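# Move the alphabetically first lettered box into tote

## Task

Find the box in this office with the earliest-in-the-alphabet letter on its top and place it, alone, inside the tote near the door so that no part sticks out over the tote's rim; the robot must not tip over or finish leaning.

## Robot and tools

Robot: a Hello Robot Stretch 3. It has a two-wheel differential base (0.33 m long, 0.34 m wide, round rear; it pivots about the point midway between the drive wheels, 0.05 m behind the front edge). A lift rides up a mast, and a single telescoping arm reaches out to the robot's RIGHT side. The arm ends in a wrist (yaw, pitch, roll) and a two-finger gripper. The base cannot strafe, so to shift the gripper forward or back you drive the base. With the arm in and the wrist folded, the wrist pokes about 0.06 m past the right side and a spin sweeps a 0.28 m radius; an unfolded level wrist sweeps wider.

Frames (metres). Base frame: origin on the floor between the drive wheels, x forward, y left, z up. hand_pose is reported in it, at the closed-fingertip contact point; with all wrist joints at zero its x axis is up, y points back along the arm toward the mast, z toward the rear. Odometry frame is the base frame at scene start; base_odometry counts wheel rotation only (slip looks like travel), heading in rad, left positive, -3.142 to 3.142.

Tool move: one action per call. Either "base" and/or "joints" (plus optional "speeds", "pace", "contact_limits"), or "servos": "reboot" by itself (restores any wrist/head servo that shut off; it then holds in place). "base" holds exactly one key and is a relative offset from where the base last reported itself: {"translate_m": d}, metres, forward positive, -3 to 3; or {"rotate_rad": d}, radians, left positive, -6.4 to 6.4. "joints" is one object keyed by joint name, each value an absolute target: lift_m 0 to 1.1; arm_m 0 to 0.52 (extension); wrist_yaw_rad -1.345 to 4.42 (0 along the arm, positive swings toward the front); wrist_pitch_rad -1.57 to 0.451 (0 level, negative tips fingertips down); wrist_roll_rad -2.911 to 2.918 (0 fingers side by side); gripper_m -0.089 to 0.179 (larger is wider; actual tip gap is about 0.007 m smaller near closed, 0.025 m smaller wide open); head_pan_rad -3.953 to 1.73 (0 forward, positive left, -1.57 looks along the arm); head_tilt_rad -1.53 to 0.419 (negative down). "pace" is "default" or "max"; "speeds" gives per-key top speeds (m/s or rad/s) up to the max (translate 0.30, rotate 1.90, lift 0.15, arm 0.40). The base is capped at 0.10 m/s and 0.63 rad/s unless lift_m < 0.30, arm_m < 0.03 and wrist_yaw_rad > 2.54. "blocking" false returns quickly while motion continues; a later move overrides only what it names. "cameras" picks images: head_camera, nav_camera, wrist_camera, or all; [] for none. Unknown keys make a call invalid; out-of-range values get it refused, and then the rest of that reply's move/wait/finished_scene calls are skipped (also after any uncommanded stop).

contact_limits: arm_m takes a motor_effort percent (1 to 100; negative sense when retracting); lift_m takes {"down": n, "up": n} as percent of force beyond free motion (below roughly 12 it may trip with no contact); translate_m or rotate_rad take a wheel-effort percent and only then does the base have a contact stop. Put each limit in the same action as its motion.

Other tools: wait {seconds 0 to 10} just lets time pass and reports state; stop brakes everything still moving (braked motions read "stopped" and may keep pressing); zoom_image {camera, region [x0,y0,x1,y1] pixels, at most 504x504} enlarges part of the latest image; finished_scene {scene: current scene number} ends the scene irreversibly, so the box must already be resting in the tote.

Results: "move" is "done" or the worst status. base_status/joint_status: done, moving, off_target (resting short, maybe still pushing), stopped, contact_stop (that joint goes slack until commanded again; a slack lift may sink or be pushed), time_out (ran too long, target dropped), torque_fault (servo off; reboot needed). on_its_own lists what happened uncommanded; "held at" is a target, not a reading. motor_effort is percent, positive toward higher values, bracket = peak; wrist_pitch tops near 45, roll near 72. lidar_m: 12 ranges in 30-degree sectors, first straight ahead, counter-clockwise (4th left, 7th behind, 10th right), plane 0.17 m up, "-" = nothing or closer than 0.15 m; misses glass and thin legs; 5th sector often blocked by the robot. wrist_depth_mm and head_depth_mm are 7x7 median depth grids (45-1000 and 280-4000 mm). turned_by_wheels vs turned_by_imu: trust the IMU if they differ by over 0.15 rad. base_tilt gives forward/right lean in degrees, with a few degrees of bias.

Images: head_camera arrives rotated; turn it 90 degrees clockwise to view upright. nav_camera needs 90 degrees counterclockwise. Both follow head pan/tilt.

Gripping: command gripper_m below the box width to hold, at least 0.05 above it (or fully open) to let go. Readings do not confirm a grasp; resend if the stall guard loosens it.

Safety: before folding (wrist_yaw_rad 3.0) or unfolding, have lift_m 0.32 to 0.95, wrist_pitch_rad -0.4, roll near 0; folded, lift may go to 0.25. If wrist_yaw_rad < -0.4 keep pitch at -0.5 or below. Pushing something rigid with the gripper above about 0.45 m, or driving while gripping/hooking something fixed, can tip the robot; use low contact limits, lower the lift gently with a small "down" limit, and back off if base_tilt shows a lean. Wrist and head have no contact stop and will overheat when blocked. Avoid drops, releasing while moving, slams and hard shoves. Thinking time lets the simulation run on.

Each tool is called after "Call:" by a JSON object that holds its "name" and its "arguments".

## Session

Call:
{"name": "move", "arguments": {}}

Scene clock: 0.00 s.
base_odometry: x=+0.000 y=+0.000 heading=+0.000
turned_by_wheels: +0.000
turned_by_imu: +0.000
base_tilt: forward=+1.0 right=-0.1
lidar_m: 0.80 1.67 1.61 1.34 1.00 0.97 1.01 1.40 1.53 1.06 0.79 0.77
head_depth_mm: 723 721 721 719 718 715 717 / 769 768 768 764 764 763 762 / 821 821 819 818 816 815 815 / 884 878 876 874 879 872 871 / 948 944 944 942 942 938 935 / 2044 2152 2141 2178 2210 2205 2170 / 1930 1918 1938 1945 1954 1974 1973
base_status: not commanded
joint_positions: lift_m=+0.444 arm_m=+0.002 wrist_yaw_rad=+3.097 wrist_pitch_rad=-0.467 wrist_roll_rad=+0.000 gripper_m=+0.037 head_pan_rad=+0.000 head_tilt_rad=-0.002
joint_status: not commanded
measured_speeds: all 0
motor_effort: left_wheel=-0.3 right_wheel=+1.7 lift_m=+27.5 arm_m=-9.1 wrist_yaw_rad=+0.9 wrist_pitch_rad=+2.5 wrist_roll_rad=+0.7 gripper_m=-0.2 head_pan_rad=+0.6 head_tilt_rad=+6.0
hand_pose: x=-0.0114 y=+0.0710 z=+0.4454 quat_wxyz=(+0.179, +0.691, +0.148, +0.684) (m; base frame)
wrist_depth_mm: - - 146 - - - - / - - 158 - - - - / - - 172 - - - - / - 920 190 - - - - / 809 785 204 798 813 819 789 / 676 667 128 638 654 695 687 / 581 593 283 580 571 592 588
pictures: head_camera (sideways), nav_camera (sideways), wrist_camera
Images, in order (width x height): head_camera 896x504, nav_camera 672x504, wrist_camera 644x364.

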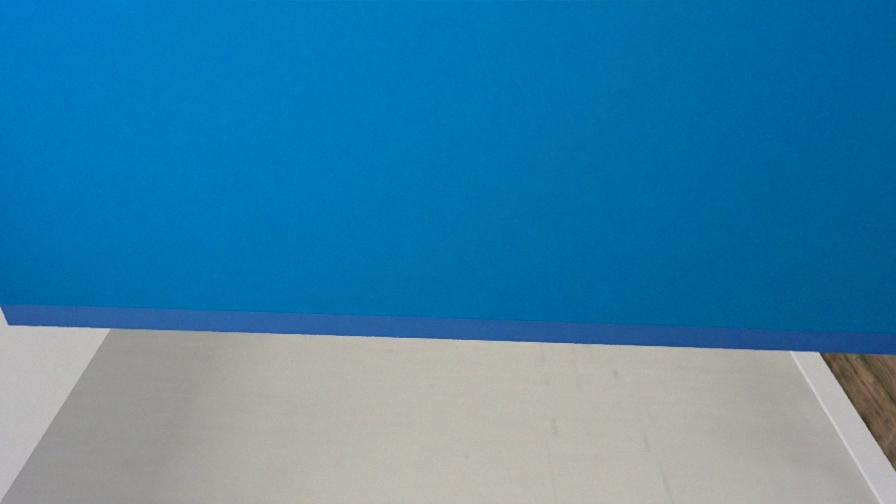

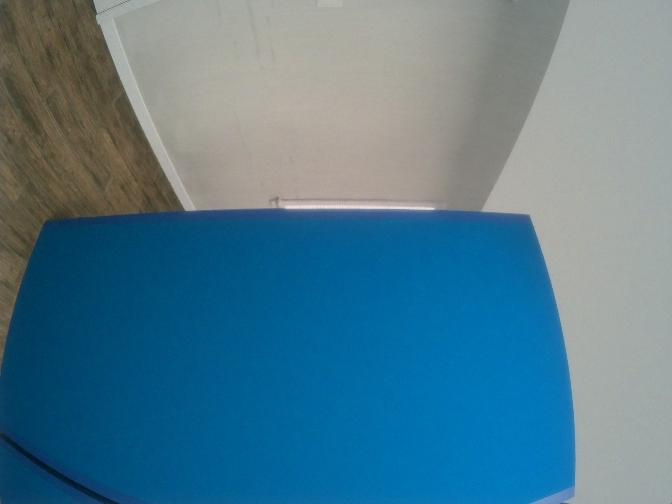

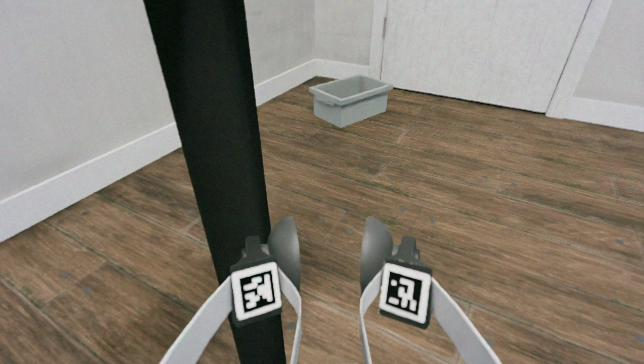

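Call:
{"name": "move", "arguments": {"joints": {"head_pan_rad": 1.5, "head_tilt_rad": -0.4}, "cameras": ["head_camera", "nav_camera"]}}

Call:
{"name": "move", "arguments": {"joints": {"head_pan_rad": 0.6, "head_tilt_rad": -0.4}, "cameras": ["head_camera", "nav_camera"]}}

Call:
{"name": "move", "arguments": {"joints": {"head_pan_rad": -0.6, "head_tilt_rad": -0.4}, "cameras": ["head_camera", "nav_camera"]}}

Call:
{"name": "move", "arguments": {"joints": {"head_pan_rad": -1.57, "head_tilt_rad": -0.4}, "cameras": ["head_camera", "nav_camera"]}}

Call:
{"name": "move", "arguments": {"joints": {"head_pan_rad": -2.6, "head_tilt_rad": -0.4}, "cameras": ["head_camera", "nav_camera"]}}

Call:
{"name": "move", "arguments": {"joints": {"head_pan_rad": -3.7, "head_tilt_rad": -0.4}, "cameras": ["head_camera", "nav_camera"]}}

Scene clock: 10.03 s.
move: done
base_odometry: x=+0.000 y=+0.000 heading=+0.000
turned_by_wheels: +0.000
turned_by_imu: +0.001
base_tilt: forward=+0.8 right=+0.0
lidar_m: 0.80 1.67 1.60 1.34 1.00 0.96 1.01 1.40 1.53 1.06 0.79 0.76
head_depth_mm: 1390 1471 1559 1647 1755 1785 1445 / 1471 1550 1644 1746 1884 1715 1454 / 1577 1669 1768 1900 2059 1737 1436 / 1547 1666 1793 1950 2076 1711 1440 / 1355 1440 1536 1659 1789 1755 1451 / 1210 1268 1351 1432 1515 1615 1433 / 1094 1140 1199 1267 1348 1431 1415
base_status: not commanded
joint_positions: lift_m=+0.444 arm_m=+0.002 wrist_yaw_rad=+3.097 wrist_pitch_rad=-0.467 wrist_roll_rad=+0.000 gripper_m=+0.037 head_pan_rad=+1.531 head_tilt_rad=-0.399
joint_status: all done
measured_speeds: all 0
motor_effort: left_wheel=-0.3(0.6) right_wheel=+1.9(2.6) lift_m=+30.6(30.6) arm_m=-20.5(20.5) wrist_yaw_rad=+0.6(1.2) wrist_pitch_rad=+2.3(2.7) wrist_roll_rad=+0.8(0.9) gripper_m=-0.2(1.2) head_pan_rad=-0.5(5.2) head_tilt_rad=-2.4(5.7)
hand_pose: x=-0.0114 y=+0.0710 z=+0.4454 quat_wxyz=(+0.179, +0.691, +0.148, +0.684) (m; base frame)
wrist_depth_mm: - - 147 - - - - / - - 158 - - - - / - - 172 - - - - / - 920 190 - - - - / 797 801 205 787 801 804 784 / 676 682 128 638 654 679 674 / 576 603 282 587 571 593 582
pictures: head_camera (sideways), nav_camera (sideways)
Images, in order (width x height): head_camera 896x504, nav_camera 672x504.

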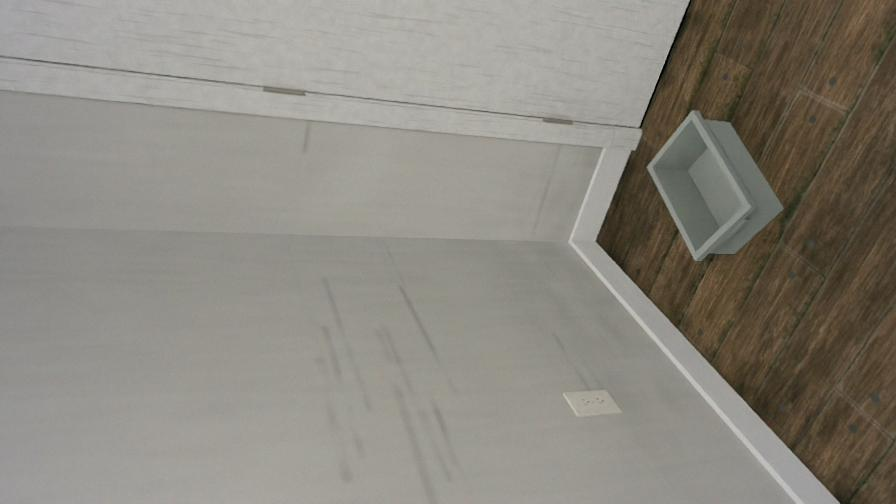

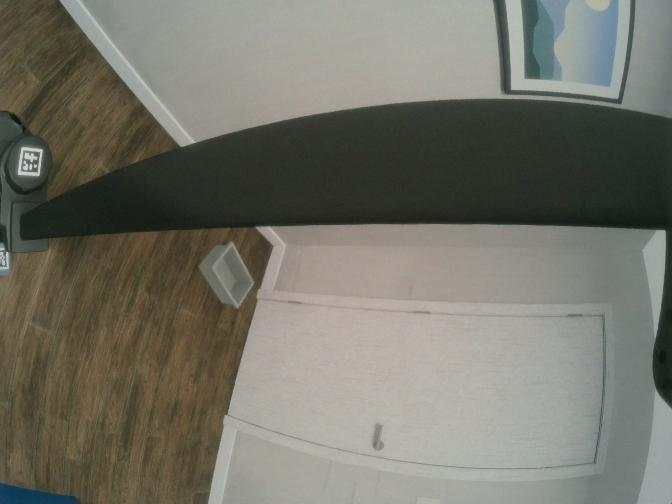

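Scene clock: 11.07 s.
move: done
base_odometry: x=+0.000 y=+0.000 heading=+0.000
turned_by_wheels: +0.000
turned_by_imu: +0.000
base_tilt: forward=+1.0 right=-0.1
lidar_m: 0.80 1.67 1.60 1.34 1.00 0.96 1.01 1.40 1.53 1.06 0.79 0.76
head_depth_mm: 1660 1814 1966 2122 2221 1762 1450 / 1586 1719 1861 2028 2174 1772 1442 / 1538 1640 1786 1939 2099 1772 1445 / 1484 1585 1708 1837 2016 1762 1432 / 1436 1550 1658 1784 1936 1767 1444 / 1385 1466 1562 1685 1822 1770 1434 / 1332 1408 1497 1625 1748 1767 1426
base_status: not commanded
joint_positions: lift_m=+0.444 arm_m=+0.002 wrist_yaw_rad=+3.097 wrist_pitch_rad=-0.467 wrist_roll_rad=+0.000 gripper_m=+0.037 head_pan_rad=+0.596 head_tilt_rad=-0.400
joint_status: all done
measured_speeds: all 0
motor_effort: left_wheel=-0.3(0.6) right_wheel=+2.2(2.7) lift_m=+30.6(30.8) arm_m=-20.4(20.8) wrist_yaw_rad=+0.5(1.4) wrist_pitch_rad=+2.4(2.8) wrist_roll_rad=+1.1(1.1) gripper_m=-0.5(1.0) head_pan_rad=-2.9(5.8) head_tilt_rad=-2.0(3.8)
hand_pose: x=-0.0114 y=+0.0710 z=+0.4454 quat_wxyz=(+0.179, +0.691, +0.148, +0.684) (m; base frame)
wrist_depth_mm: - - 146 - - - - / - - 158 - - - - / - - 172 - - - - / - 949 189 - - - - / 803 806 204 795 789 811 793 / 673 676 127 629 648 676 682 / 582 591 282 588 575 588 586
pictures: head_camera (sideways), nav_camera (sideways)
Images, in order (width x height): head_camera 896x504, nav_camera 672x504.

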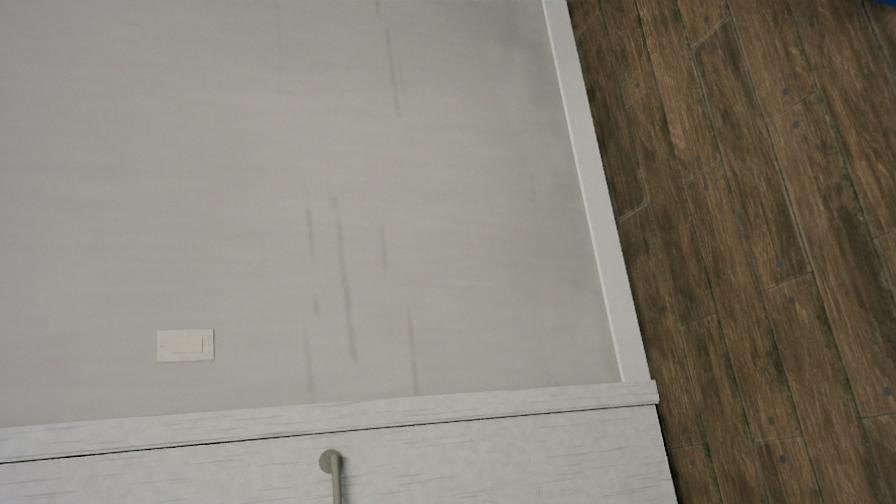

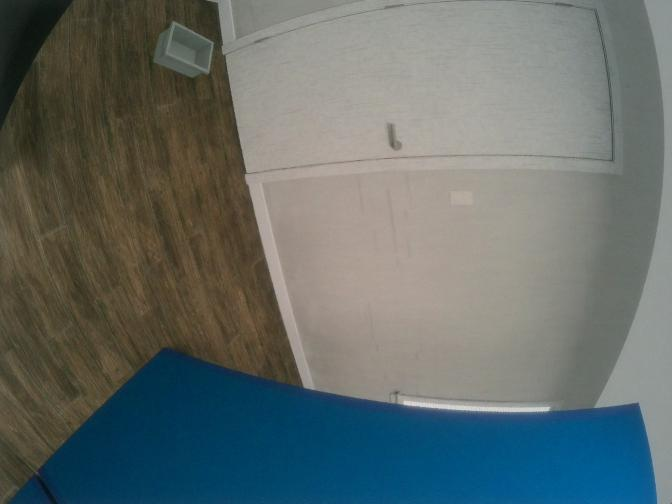

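Scene clock: 12.20 s.
move: done
base_odometry: x=+0.000 y=+0.000 heading=+0.000
turned_by_wheels: +0.000
turned_by_imu: +0.000
base_tilt: forward=+1.0 right=-0.3
lidar_m: 0.80 1.67 1.60 1.34 1.00 0.96 1.01 1.40 1.53 1.06 0.79 0.77
head_depth_mm: 631 681 733 794 862 936 1028 / 632 672 725 780 853 952 1050 / 628 670 723 782 850 927 1034 / 626 672 722 782 845 926 1028 / 625 669 718 778 843 925 1022 / 627 666 719 776 845 924 1020 / 624 667 716 774 841 922 1014
base_status: not commanded
joint_positions: lift_m=+0.444 arm_m=+0.002 wrist_yaw_rad=+3.097 wrist_pitch_rad=-0.467 wrist_roll_rad=+0.000 gripper_m=+0.037 head_pan_rad=-0.630 head_tilt_rad=-0.400
joint_status: all done
measured_speeds: all 0
motor_effort: left_wheel=-0.5(0.6) right_wheel=+2.5(2.8) lift_m=+30.5(30.9) arm_m=-20.4(20.8) wrist_yaw_rad=+0.4(1.2) wrist_pitch_rad=+2.4(2.7) wrist_roll_rad=+0.8(1.0) gripper_m=-0.6(1.0) head_pan_rad=+0.3(5.0) head_tilt_rad=-2.2(4.7)
hand_pose: x=-0.0114 y=+0.0710 z=+0.4454 quat_wxyz=(+0.179, +0.691, +0.148, +0.684) (m; base frame)
wrist_depth_mm: - - 146 - - - - / - - 159 - - - - / - - 171 - - - - / - 931 190 - - - - / 809 802 205 807 791 812 802 / 674 684 128 633 656 674 673 / 582 599 283 586 575 581 584
pictures: head_camera (sideways), nav_camera (sideways)
Images, in order (width x height): head_camera 896x504, nav_camera 672x504.

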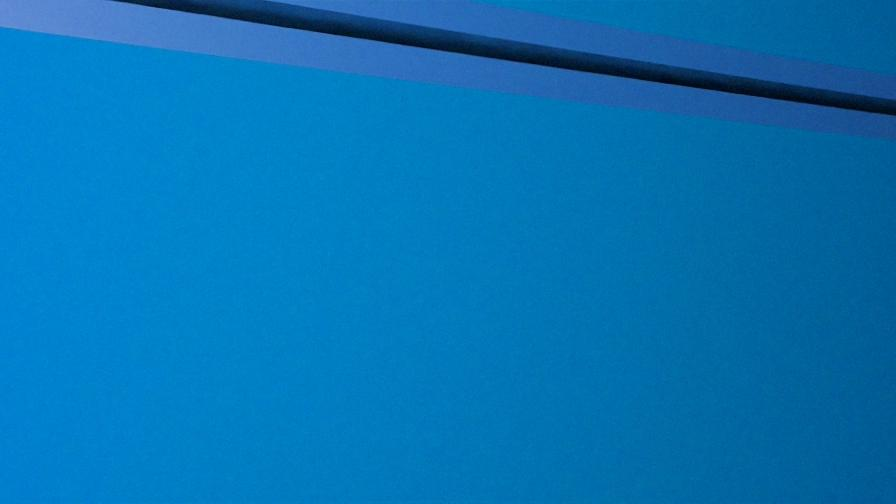

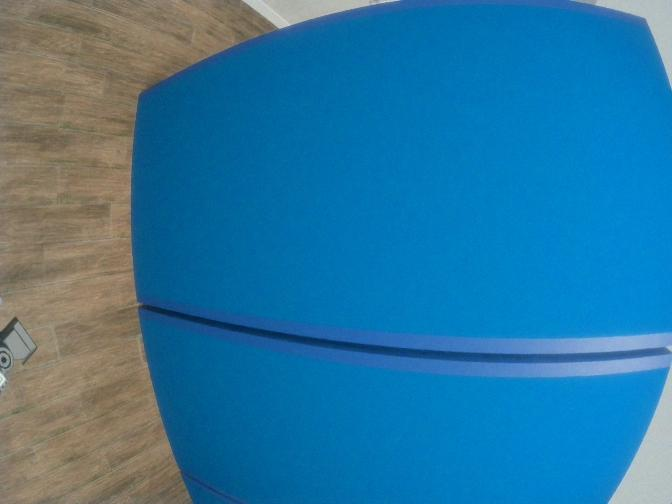

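Scene clock: 13.23 s.
move: done
base_odometry: x=+0.000 y=+0.000 heading=+0.000
turned_by_wheels: +0.000
turned_by_imu: +0.000
base_tilt: forward=+0.8 right=+0.0
lidar_m: 0.80 1.67 1.60 1.34 1.00 0.96 1.01 1.40 1.53 1.06 0.79 0.76
head_depth_mm: 1863 1973 1790 2229 2249 1779 1459 / 1634 1806 1817 2179 2125 1776 1438 / 1375 1502 1606 1836 2020 1769 1430 / 1185 1276 1378 1509 1645 1706 1436 / 1037 1109 1183 1264 1376 1497 1435 / 928 988 1040 1103 1192 1265 1341 / 838 881 925 977 1033 1104 1189
base_status: not commanded
joint_positions: lift_m=+0.444 arm_m=+0.002 wrist_yaw_rad=+3.097 wrist_pitch_rad=-0.467 wrist_roll_rad=+0.000 gripper_m=+0.037 head_pan_rad=-1.604 head_tilt_rad=-0.400
joint_status: all done
measured_speeds: all 0
motor_effort: left_wheel=-0.4(0.6) right_wheel=+2.3(2.7) lift_m=+30.6(30.7) arm_m=-20.0(20.7) wrist_yaw_rad=+0.9(1.2) wrist_pitch_rad=+2.6(2.7) wrist_roll_rad=+0.8(1.1) gripper_m=+0.1(1.2) head_pan_rad=+1.3(5.3) head_tilt_rad=-2.3(4.8)
hand_pose: x=-0.0114 y=+0.0710 z=+0.4454 quat_wxyz=(+0.179, +0.691, +0.148, +0.684) (m; base frame)
wrist_depth_mm: - - 146 - - - - / - - 158 - - - - / - - 172 - - - - / - 944 190 - - - - / 804 787 204 793 806 787 790 / 677 683 128 636 656 683 684 / 588 597 281 582 572 580 587
pictures: head_camera (sideways), nav_camera (sideways)
Images, in order (width x height): head_camera 896x504, nav_camera 672x504.

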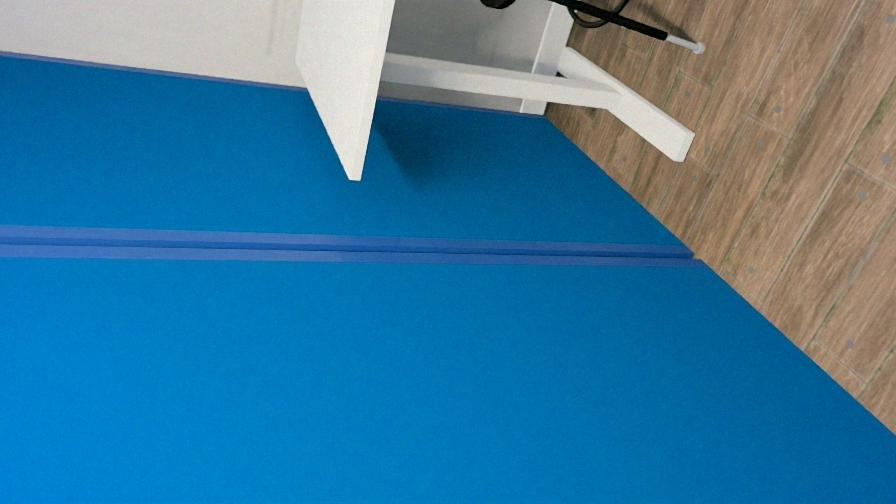

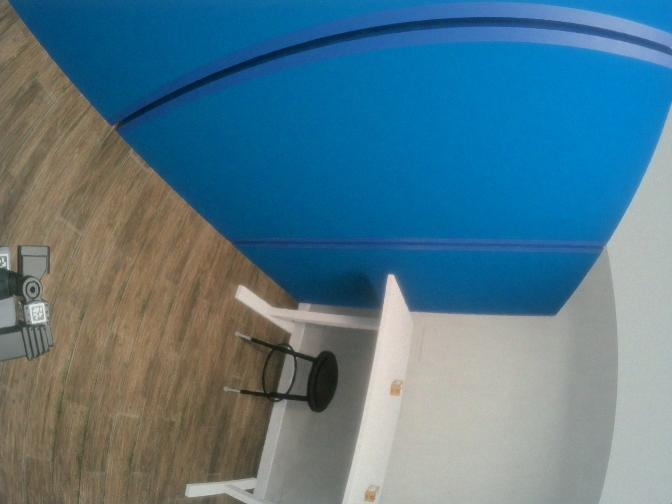

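Scene clock: 14.30 s.
move: done
base_odometry: x=+0.000 y=+0.000 heading=+0.000
turned_by_wheels: +0.000
turned_by_imu: +0.000
base_tilt: forward=+1.0 right=-0.3
lidar_m: 0.80 1.67 1.61 1.34 1.00 0.97 1.01 1.40 1.53 1.06 0.79 0.77
head_depth_mm: 1230 1270 1320 1373 1442 1508 1456 / 1386 1452 1523 1589 1667 1679 1447 / 1610 1682 1748 1890 2005 1774 1437 / 1904 2037 1986 2310 2261 1755 1430 / 1956 2121 1921 2327 2141 1768 1430 / 1905 2003 1682 2316 2301 1757 1430 / 1843 1896 1695 2170 2277 1755 1436
base_status: not commanded
joint_positions: lift_m=+0.444 arm_m=+0.002 wrist_yaw_rad=+3.097 wrist_pitch_rad=-0.467 wrist_roll_rad=+0.000 gripper_m=+0.037 head_pan_rad=-2.637 head_tilt_rad=-0.400
joint_status: all done
measured_speeds: all 0
motor_effort: left_wheel=-0.3(0.6) right_wheel=+2.1(2.7) lift_m=+30.5(30.8) arm_m=-20.1(20.6) wrist_yaw_rad=+1.0(1.1) wrist_pitch_rad=+2.4(2.8) wrist_roll_rad=+0.7(1.1) gripper_m=+0.3(1.2) head_pan_rad=+0.3(5.1) head_tilt_rad=-2.6(3.6)
hand_pose: x=-0.0114 y=+0.0710 z=+0.4454 quat_wxyz=(+0.179, +0.691, +0.148, +0.684) (m; base frame)
wrist_depth_mm: - - 146 - - - - / - - 159 - - - - / - - 173 - - - - / - 922 189 - - - - / 806 794 204 794 797 795 805 / 670 663 128 636 662 668 684 / 588 602 282 591 581 596 579
pictures: head_camera (sideways), nav_camera (sideways)
Images, in order (width x height): head_camera 896x504, nav_camera 672x504.

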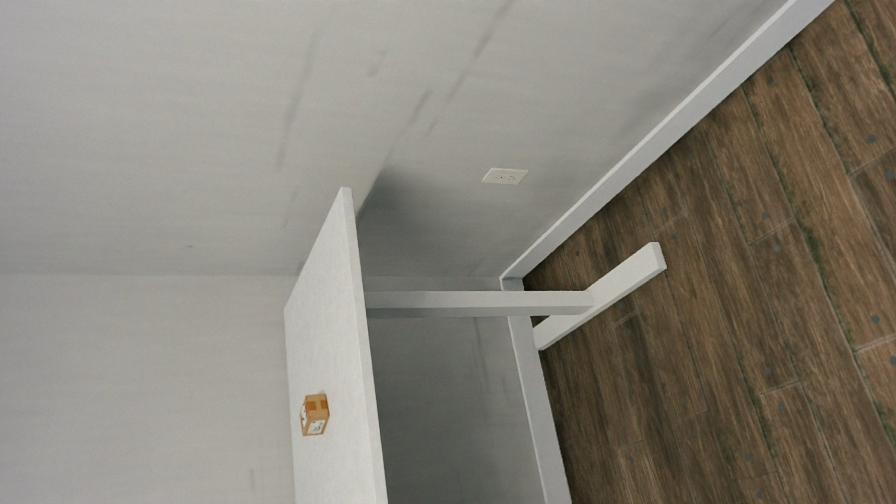

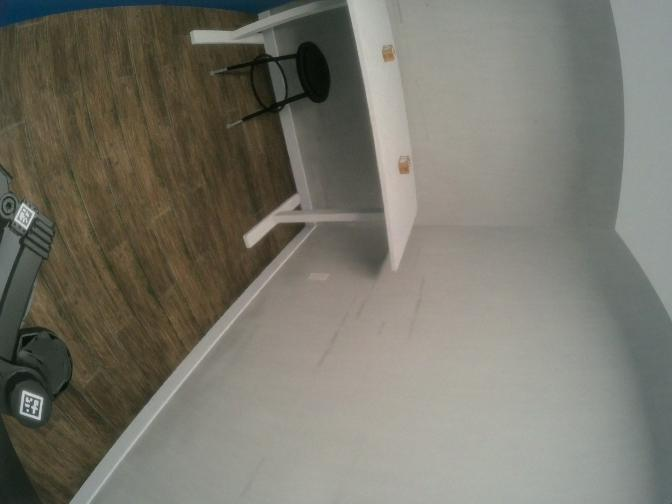

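Scene clock: 15.37 s.
move: done
base_odometry: x=+0.000 y=+0.000 heading=+0.000
turned_by_wheels: +0.000
turned_by_imu: +0.000
base_tilt: forward=+1.0 right=-0.2
lidar_m: 0.80 1.68 1.60 1.34 1.00 0.97 1.01 1.40 1.53 1.06 0.79 0.77
head_depth_mm: 813 869 934 1004 1098 1197 1320 / 811 867 938 1011 1098 1197 1317 / 812 872 934 1010 1093 1206 1327 / 817 868 939 1012 1104 1206 1338 / 820 871 939 1015 1105 1205 1336 / 818 873 937 1010 1111 1206 1329 / 818 875 939 1010 1105 1212 1338
base_status: not commanded
joint_positions: lift_m=+0.444 arm_m=+0.002 wrist_yaw_rad=+3.097 wrist_pitch_rad=-0.467 wrist_roll_rad=+0.000 gripper_m=+0.037 head_pan_rad=-3.739 head_tilt_rad=-0.400
joint_status: all done
measured_speeds: all 0
motor_effort: left_wheel=-0.4(0.7) right_wheel=+2.2(2.5) lift_m=+30.3(30.8) arm_m=-20.6(20.6) wrist_yaw_rad=+0.8(1.5) wrist_pitch_rad=+2.4(2.7) wrist_roll_rad=+1.0(1.0) gripper_m=-0.6(1.4) head_pan_rad=+1.5(5.8) head_tilt_rad=-2.1(3.9)
hand_pose: x=-0.0114 y=+0.0710 z=+0.4454 quat_wxyz=(+0.179, +0.691, +0.148, +0.684) (m; base frame)
wrist_depth_mm: - - 146 - - - - / - - 158 - - - - / - - 172 - - - - / - 930 189 - - - - / 790 792 204 802 803 805 807 / 676 685 127 640 645 680 682 / 594 610 283 587 578 585 584
pictures: head_camera (sideways), nav_camera (sideways)
Images, in order (width x height): head_camera 896x504, nav_camera 672x504.

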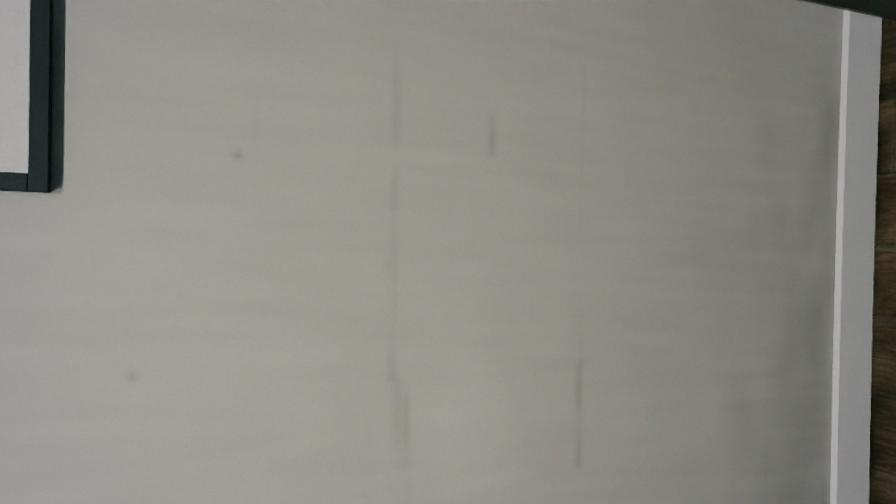

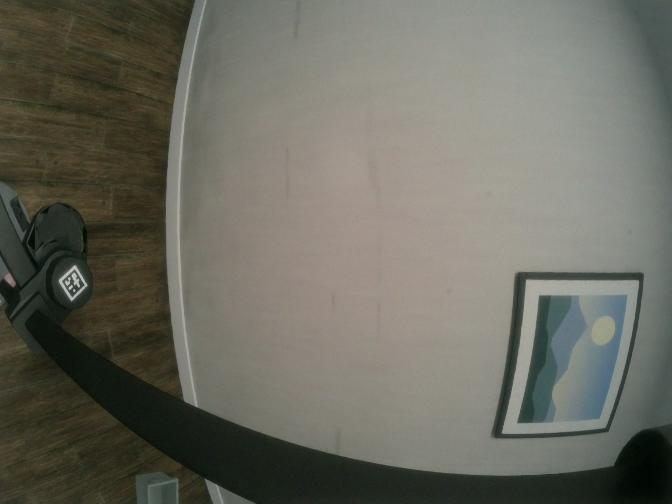

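Call:
{"name": "move", "arguments": {"joints": {"head_pan_rad": -2.2, "head_tilt_rad": -0.35}, "cameras": ["head_camera", "nav_camera"]}}

Scene clock: 35.63 s.
move: done
base_odometry: x=+0.000 y=+0.000 heading=+0.000
turned_by_wheels: +0.000
turned_by_imu: +0.001
base_tilt: forward=+0.9 right=-0.1
lidar_m: 0.80 1.67 1.60 1.34 1.00 0.97 1.01 1.41 1.53 1.06 0.79 0.76
head_depth_mm: 1854 1980 2042 2195 2334 1881 1509 / 1836 1946 2032 2259 2374 1865 1509 / 1840 1960 2015 2262 2392 1894 1503 / 1862 1960 2035 2252 2327 1821 1487 / 1851 1963 2035 1840 2257 1861 1499 / 1858 1998 2050 2230 2386 1833 1492 / 1864 1956 2056 2097 2129 1847 1484
base_status: not commanded
joint_positions: lift_m=+0.444 arm_m=+0.002 wrist_yaw_rad=+3.097 wrist_pitch_rad=-0.467 wrist_roll_rad=+0.000 gripper_m=+0.037 head_pan_rad=-2.167 head_tilt_rad=-0.354
joint_status: all done
measured_speeds: all 0
motor_effort: left_wheel=-0.4(0.6) right_wheel=+2.1(2.8) lift_m=+30.3(30.5) arm_m=-19.7(20.4) wrist_yaw_rad=+0.9(1.2) wrist_pitch_rad=+2.5(2.7) wrist_roll_rad=+0.8(1.1) gripper_m=-0.1(1.0) head_pan_rad=+0.3(4.0) head_tilt_rad=+3.7(6.8)
hand_pose: x=-0.0114 y=+0.0710 z=+0.4454 quat_wxyz=(+0.179, +0.691, +0.148, +0.684) (m; base frame)
wrist_depth_mm: - - 147 - - - - / - - 159 - - - - / - - 172 - - - - / - 958 189 - - - - / 784 809 204 805 795 810 810 / 675 680 127 627 658 686 666 / 583 599 284 593 566 585 590
pictures: head_camera (sideways), nav_camera (sideways)
Images, in order (width x height): head_camera 896x504, nav_camera 672x504.

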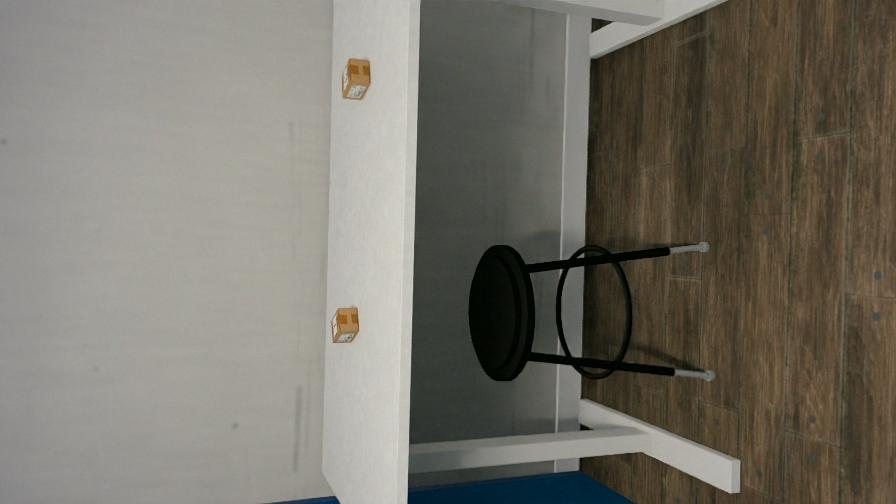

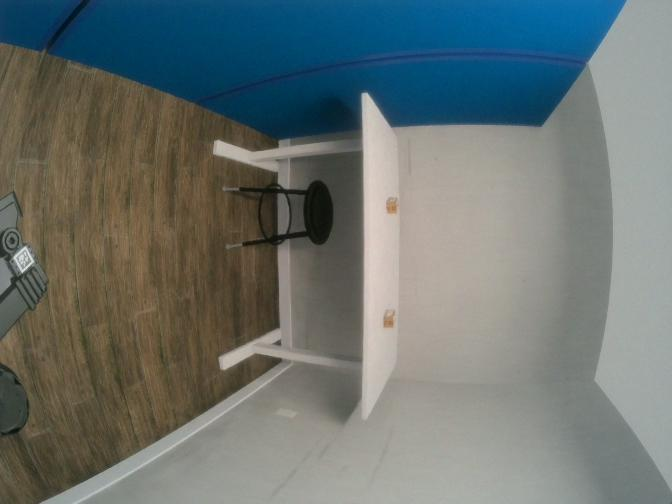

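Call:
{"name": "zoom_image", "arguments": {"camera": "head_camera", "region": [310, 40, 410, 120]}}

Call:
{"name": "zoom_image", "arguments": {"camera": "head_camera", "region": [300, 290, 400, 370]}}

Scaled by 5.040 from the camera's 896x504 image, which has a finer 1280x720 frame.

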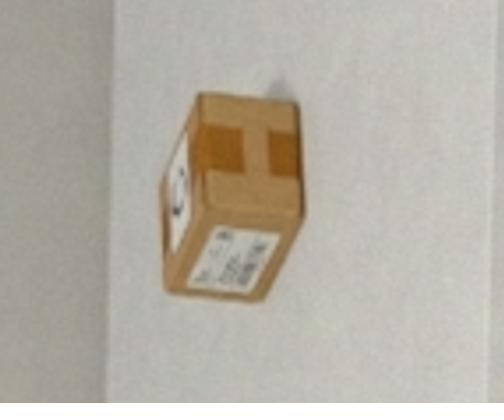

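Scaled by 5.040 from the camera's 896x504 image, which has a finer 1280x720 frame.

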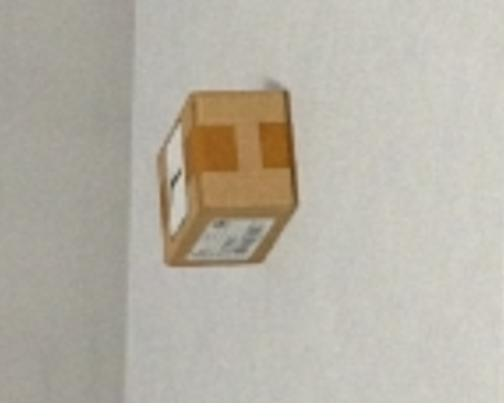

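Call:
{"name": "move", "arguments": {"base": {"rotate_rad": 0.675}, "joints": {"lift_m": 0.28, "head_pan_rad": -0.5, "head_tilt_rad": -0.35}, "pace": "max", "cameras": ["nav_camera"]}}

Call:
{"name": "move", "arguments": {"base": {"translate_m": 1.1}, "pace": "max", "cameras": ["nav_camera", "head_camera"]}}

Scene clock: 71.33 s.
move: done
base_odometry: x=+0.000 y=+0.000 heading=+0.675
turned_by_wheels: +0.675
turned_by_imu: +0.673
base_tilt: forward=+0.8 right=+0.0
lidar_m: 1.61 1.60 1.19 0.97 0.96 1.07 1.68 1.54 0.94 0.77 0.76 0.84
head_depth_mm: 717 750 782 823 863 916 960 / 775 812 853 895 949 1003 1075 / 844 891 935 990 1050 1111 1195 / 1969 2085 2233 2394 2443 1879 1493 / 1809 1913 2045 2179 2261 1859 1500 / 1674 1743 1851 1951 2095 1867 1488 / 1550 1622 1708 1808 1917 1852 1495
base_status: done
joint_positions: lift_m=+0.280 arm_m=+0.002 wrist_yaw_rad=+3.097 wrist_pitch_rad=-0.469 wrist_roll_rad=+0.000 gripper_m=+0.037 head_pan_rad=-0.485 head_tilt_rad=-0.349
joint_status: all done
measured_speeds: translate_m=+0.000 rotate_rad=+0.000 lift_m=+0.000 arm_m=+0.000 wrist_yaw_rad=+0.000 wrist_pitch_rad=+0.000 wrist_roll_rad=+0.000 head_pan_rad=-0.024 head_tilt_rad=+0.000
motor_effort: left_wheel=-7.4(15.1) right_wheel=+7.5(14.2) lift_m=+22.2(25.8) arm_m=-19.7(20.5) wrist_yaw_rad=+1.0(1.5) wrist_pitch_rad=+2.7(3.0) wrist_roll_rad=+0.8(1.0) gripper_m=-0.6(1.5) head_pan_rad=-2.2(4.7) head_tilt_rad=+3.1(4.6)
hand_pose: x=-0.0114 y=+0.0708 z=+0.2815 quat_wxyz=(+0.180, +0.691, +0.149, +0.684) (m; base frame)
wrist_depth_mm: - - 143 - - - - / - - 157 - - - - / 816 804 172 897 883 920 894 / 706 690 188 710 707 701 695 / 576 576 205 582 575 577 568 / 488 485 128 281 468 488 488 / 266 265 253 259 267 424 420
pictures: nav_camera (sideways)
Images, in order (width x height): nav_camera 672x504.

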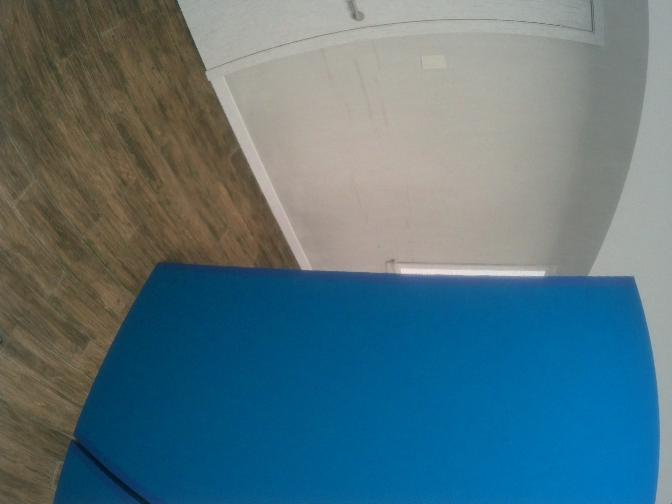

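Scene clock: 76.37 s.
move: done
base_odometry: x=+0.859 y=+0.687 heading=+0.675
turned_by_wheels: +0.000
turned_by_imu: +0.000
base_tilt: forward=+0.9 right=-0.1
lidar_m: 0.60 0.58 0.64 1.01 1.35 1.48 2.34 0.93 0.53 0.62 1.46 0.74
head_depth_mm: 986 1081 1191 1319 1491 1692 1517 / 874 946 1035 1126 1247 1403 1467 / 787 842 908 989 1076 1188 1318 / 712 760 808 871 941 1020 1130 / 652 690 735 786 841 904 979 / 602 634 671 709 759 810 873 / 560 585 615 651 689 733 781
base_status: done
joint_positions: lift_m=+0.280 arm_m=+0.002 wrist_yaw_rad=+3.097 wrist_pitch_rad=-0.469 wrist_roll_rad=+0.000 gripper_m=+0.037 head_pan_rad=-0.500 head_tilt_rad=-0.349
joint_status: not commanded
measured_speeds: all 0
motor_effort: left_wheel=+2.6(12.4) right_wheel=+3.0(14.9) lift_m=+27.9(27.9) arm_m=-15.6(19.8) wrist_yaw_rad=+0.8(1.5) wrist_pitch_rad=+3.1(3.1) wrist_roll_rad=+0.9(1.0) gripper_m=-0.7(1.4) head_pan_rad=-3.0(4.5) head_tilt_rad=+2.2(3.7)
hand_pose: x=-0.0114 y=+0.0708 z=+0.2815 quat_wxyz=(+0.180, +0.691, +0.149, +0.684) (m; base frame)
wrist_depth_mm: - - 147 - - - - / - - 157 - - - - / 885 915 171 891 844 697 - / 714 705 190 713 702 677 511 / 573 579 204 576 575 578 563 / 483 478 128 282 474 482 482 / 266 266 254 259 267 427 423
pictures: head_camera (sideways), nav_camera (sideways)
Images, in order (width x height): head_camera 896x504, nav_camera 672x504.

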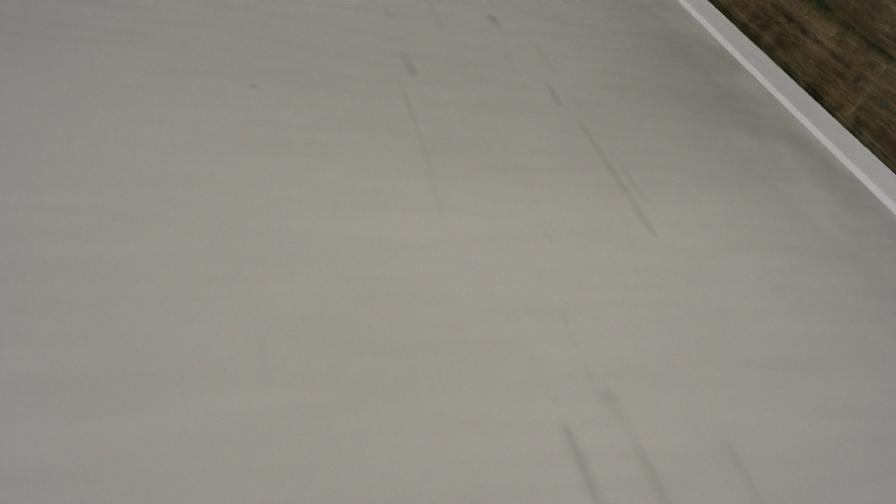

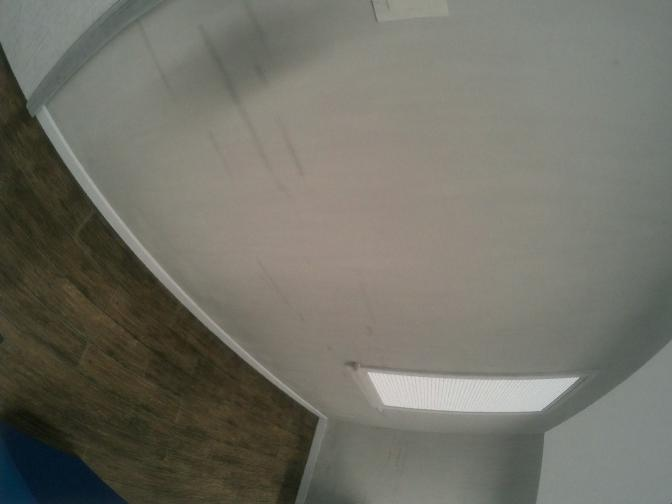

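Call:
{"name": "move", "arguments": {"base": {"rotate_rad": -1.305}, "joints": {"head_pan_rad": -0.3, "head_tilt_rad": -0.35}, "pace": "max", "cameras": ["nav_camera"]}}

Call:
{"name": "move", "arguments": {"base": {"translate_m": 0.6}, "joints": {"head_pan_rad": -0.8}, "cameras": ["nav_camera", "head_camera"]}}

Scene clock: 82.07 s.
move: done
base_odometry: x=+0.859 y=+0.687 heading=-0.630
turned_by_wheels: -1.305
turned_by_imu: -1.299
base_tilt: forward=+1.1 right=-0.1
lidar_m: 3.00 0.93 0.64 0.60 0.59 0.77 1.35 1.37 1.78 2.14 0.59 0.53
head_depth_mm: 526 538 553 567 586 602 624 / 621 640 658 681 704 733 762 / 773 785 815 853 889 928 981 / 3122 3313 3563 3692 2454 1861 1490 / 3090 3207 3426 3386 2454 1864 1486 / 2948 3135 3326 3460 2450 1858 1498 / 2859 2995 3230 3327 2445 1859 1494
base_status: done
joint_positions: lift_m=+0.280 arm_m=+0.002 wrist_yaw_rad=+3.097 wrist_pitch_rad=-0.469 wrist_roll_rad=+0.000 gripper_m=+0.037 head_pan_rad=-0.301 head_tilt_rad=-0.349
joint_status: all done
measured_speeds: all 0
motor_effort: left_wheel=+10.0(17.0) right_wheel=-7.1(15.6) lift_m=+27.3(30.4) arm_m=-19.8(20.2) wrist_yaw_rad=+1.0(1.3) wrist_pitch_rad=+2.5(3.1) wrist_roll_rad=+0.8(1.1) gripper_m=+0.2(1.1) head_pan_rad=+4.9(4.9) head_tilt_rad=+0.3(2.2)
hand_pose: x=-0.0114 y=+0.0708 z=+0.2815 quat_wxyz=(+0.180, +0.691, +0.149, +0.684) (m; base frame)
wrist_depth_mm: - - 143 - - - - / - - 155 - - - - / - - 171 - - - - / 673 686 190 671 703 704 704 / 580 578 205 566 577 579 577 / 490 482 128 283 470 484 486 / 264 265 251 259 268 420 422
pictures: nav_camera (sideways)
Images, in order (width x height): nav_camera 672x504.

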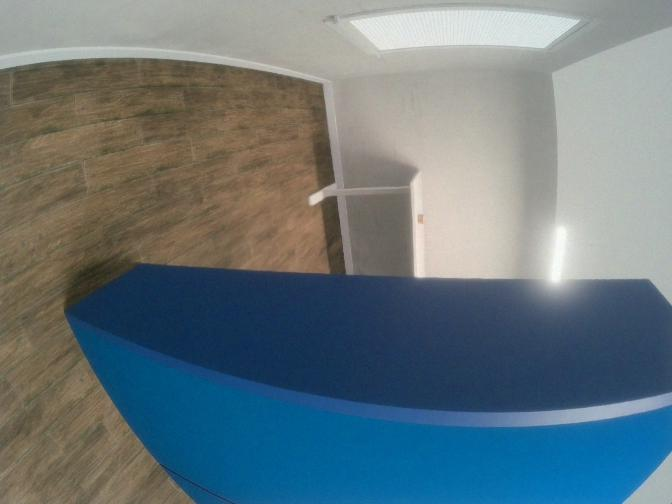

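Scene clock: 88.33 s.
move: done
base_odometry: x=+1.344 y=+0.334 heading=-0.630
turned_by_wheels: +0.000
turned_by_imu: +0.000
base_tilt: forward=+1.0 right=-0.1
lidar_m: 2.42 1.01 0.69 0.65 0.66 0.86 1.94 1.98 0.33 0.31 0.32 2.93
head_depth_mm: - 284 291 304 319 337 357 / 287 297 312 329 348 369 394 / 3465 325 342 361 383 410 438 / 3533 3872 - 3719 2456 1857 1497 / 3289 3465 3675 3647 2424 1849 1500 / 3007 3163 3240 3270 2456 1869 1495 / 2800 2924 3005 3180 2428 1844 1485
base_status: done
joint_positions: lift_m=+0.280 arm_m=+0.002 wrist_yaw_rad=+3.097 wrist_pitch_rad=-0.469 wrist_roll_rad=+0.000 gripper_m=+0.037 head_pan_rad=-0.800 head_tilt_rad=-0.349
joint_status: all done
measured_speeds: all 0
motor_effort: left_wheel=+5.9(18.1) right_wheel=+4.3(7.9) lift_m=+21.1(27.2) arm_m=-15.5(20.1) wrist_yaw_rad=+0.7(1.4) wrist_pitch_rad=+2.8(3.1) wrist_roll_rad=+0.9(1.1) gripper_m=-1.1(1.3) head_pan_rad=+3.6(5.4) head_tilt_rad=-2.3(2.9)
hand_pose: x=-0.0114 y=+0.0708 z=+0.2815 quat_wxyz=(+0.180, +0.691, +0.149, +0.684) (m; base frame)
wrist_depth_mm: - - 143 - - - - / - - 156 - - - - / - - 171 - - - - / 665 671 189 696 702 696 716 / 578 578 205 577 578 570 571 / 487 492 128 282 467 484 486 / 266 265 254 259 267 419 422
pictures: head_camera (sideways), nav_camera (sideways)
Images, in order (width x height): head_camera 896x504, nav_camera 672x504.

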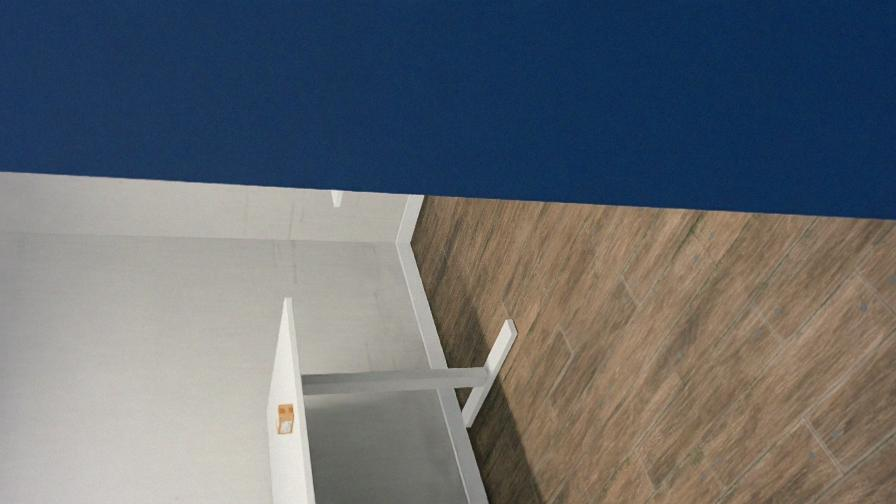

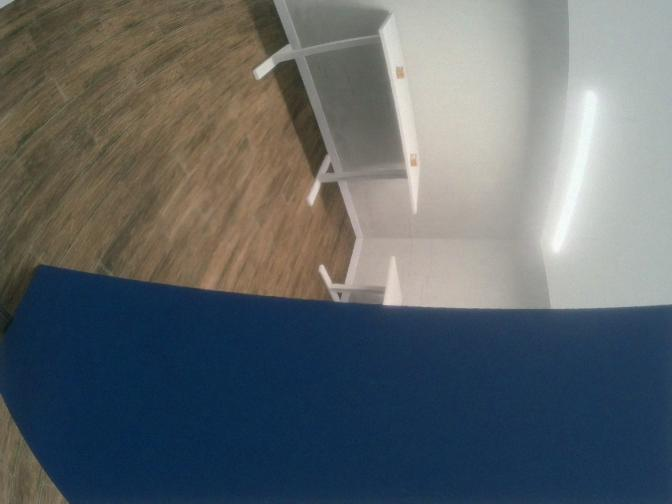

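Call:
{"name": "move", "arguments": {"base": {"translate_m": 0.8}, "joints": {"head_pan_rad": -1.2}, "pace": "max", "cameras": ["nav_camera", "head_camera"]}}

Scene clock: 95.63 s.
move: done
base_odometry: x=+1.990 y=-0.137 heading=-0.630
turned_by_wheels: +0.000
turned_by_imu: -0.001
base_tilt: forward=+1.0 right=-0.2
lidar_m: 1.63 1.10 0.76 0.71 0.73 0.94 2.09 0.60 1.25 2.13 2.76 2.16
head_depth_mm: 2580 2705 2818 3013 2495 1890 1520 / 2634 2791 2917 3155 2490 1872 1512 / 2729 2866 2959 3256 2454 1895 1505 / 2845 2946 3087 3248 2466 1863 1507 / 2900 3149 3362 3456 2468 1855 1510 / 3059 3227 3506 3603 2468 1862 1495 / 2955 3042 3138 3165 2462 1859 1484
base_status: done
joint_positions: lift_m=+0.280 arm_m=+0.002 wrist_yaw_rad=+3.097 wrist_pitch_rad=-0.469 wrist_roll_rad=+0.000 gripper_m=+0.037 head_pan_rad=-1.202 head_tilt_rad=-0.351
joint_status: all done
measured_speeds: all 0
motor_effort: left_wheel=+11.7(20.8) right_wheel=-3.4(11.7) lift_m=+22.1(22.6) arm_m=-10.5(13.5) wrist_yaw_rad=+0.7(1.3) wrist_pitch_rad=+2.8(3.2) wrist_roll_rad=+0.8(1.2) gripper_m=+0.5(1.2) head_pan_rad=-0.5(3.9) head_tilt_rad=-0.7(2.3)
hand_pose: x=-0.0114 y=+0.0708 z=+0.2815 quat_wxyz=(+0.180, +0.691, +0.149, +0.684) (m; base frame)
wrist_depth_mm: - - 143 - - - - / - - 156 - - - - / - - 172 - - 865 858 / 695 705 190 697 704 710 700 / 571 576 206 566 582 575 577 / 487 487 128 281 473 483 489 / 265 264 254 258 267 427 421
pictures: head_camera (sideways), nav_camera (sideways)
Images, in order (width x height): head_camera 896x504, nav_camera 672x504.

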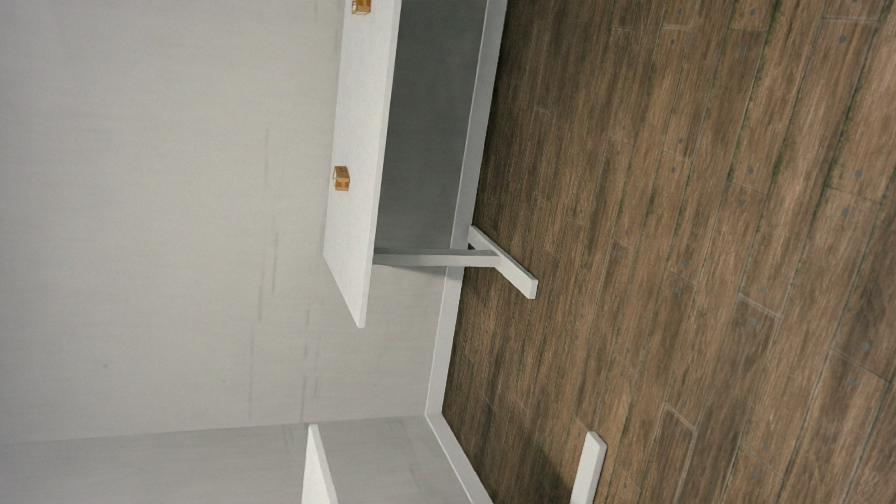

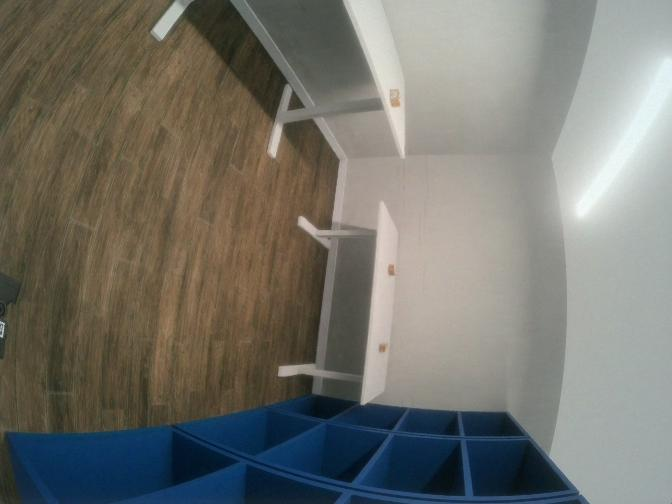

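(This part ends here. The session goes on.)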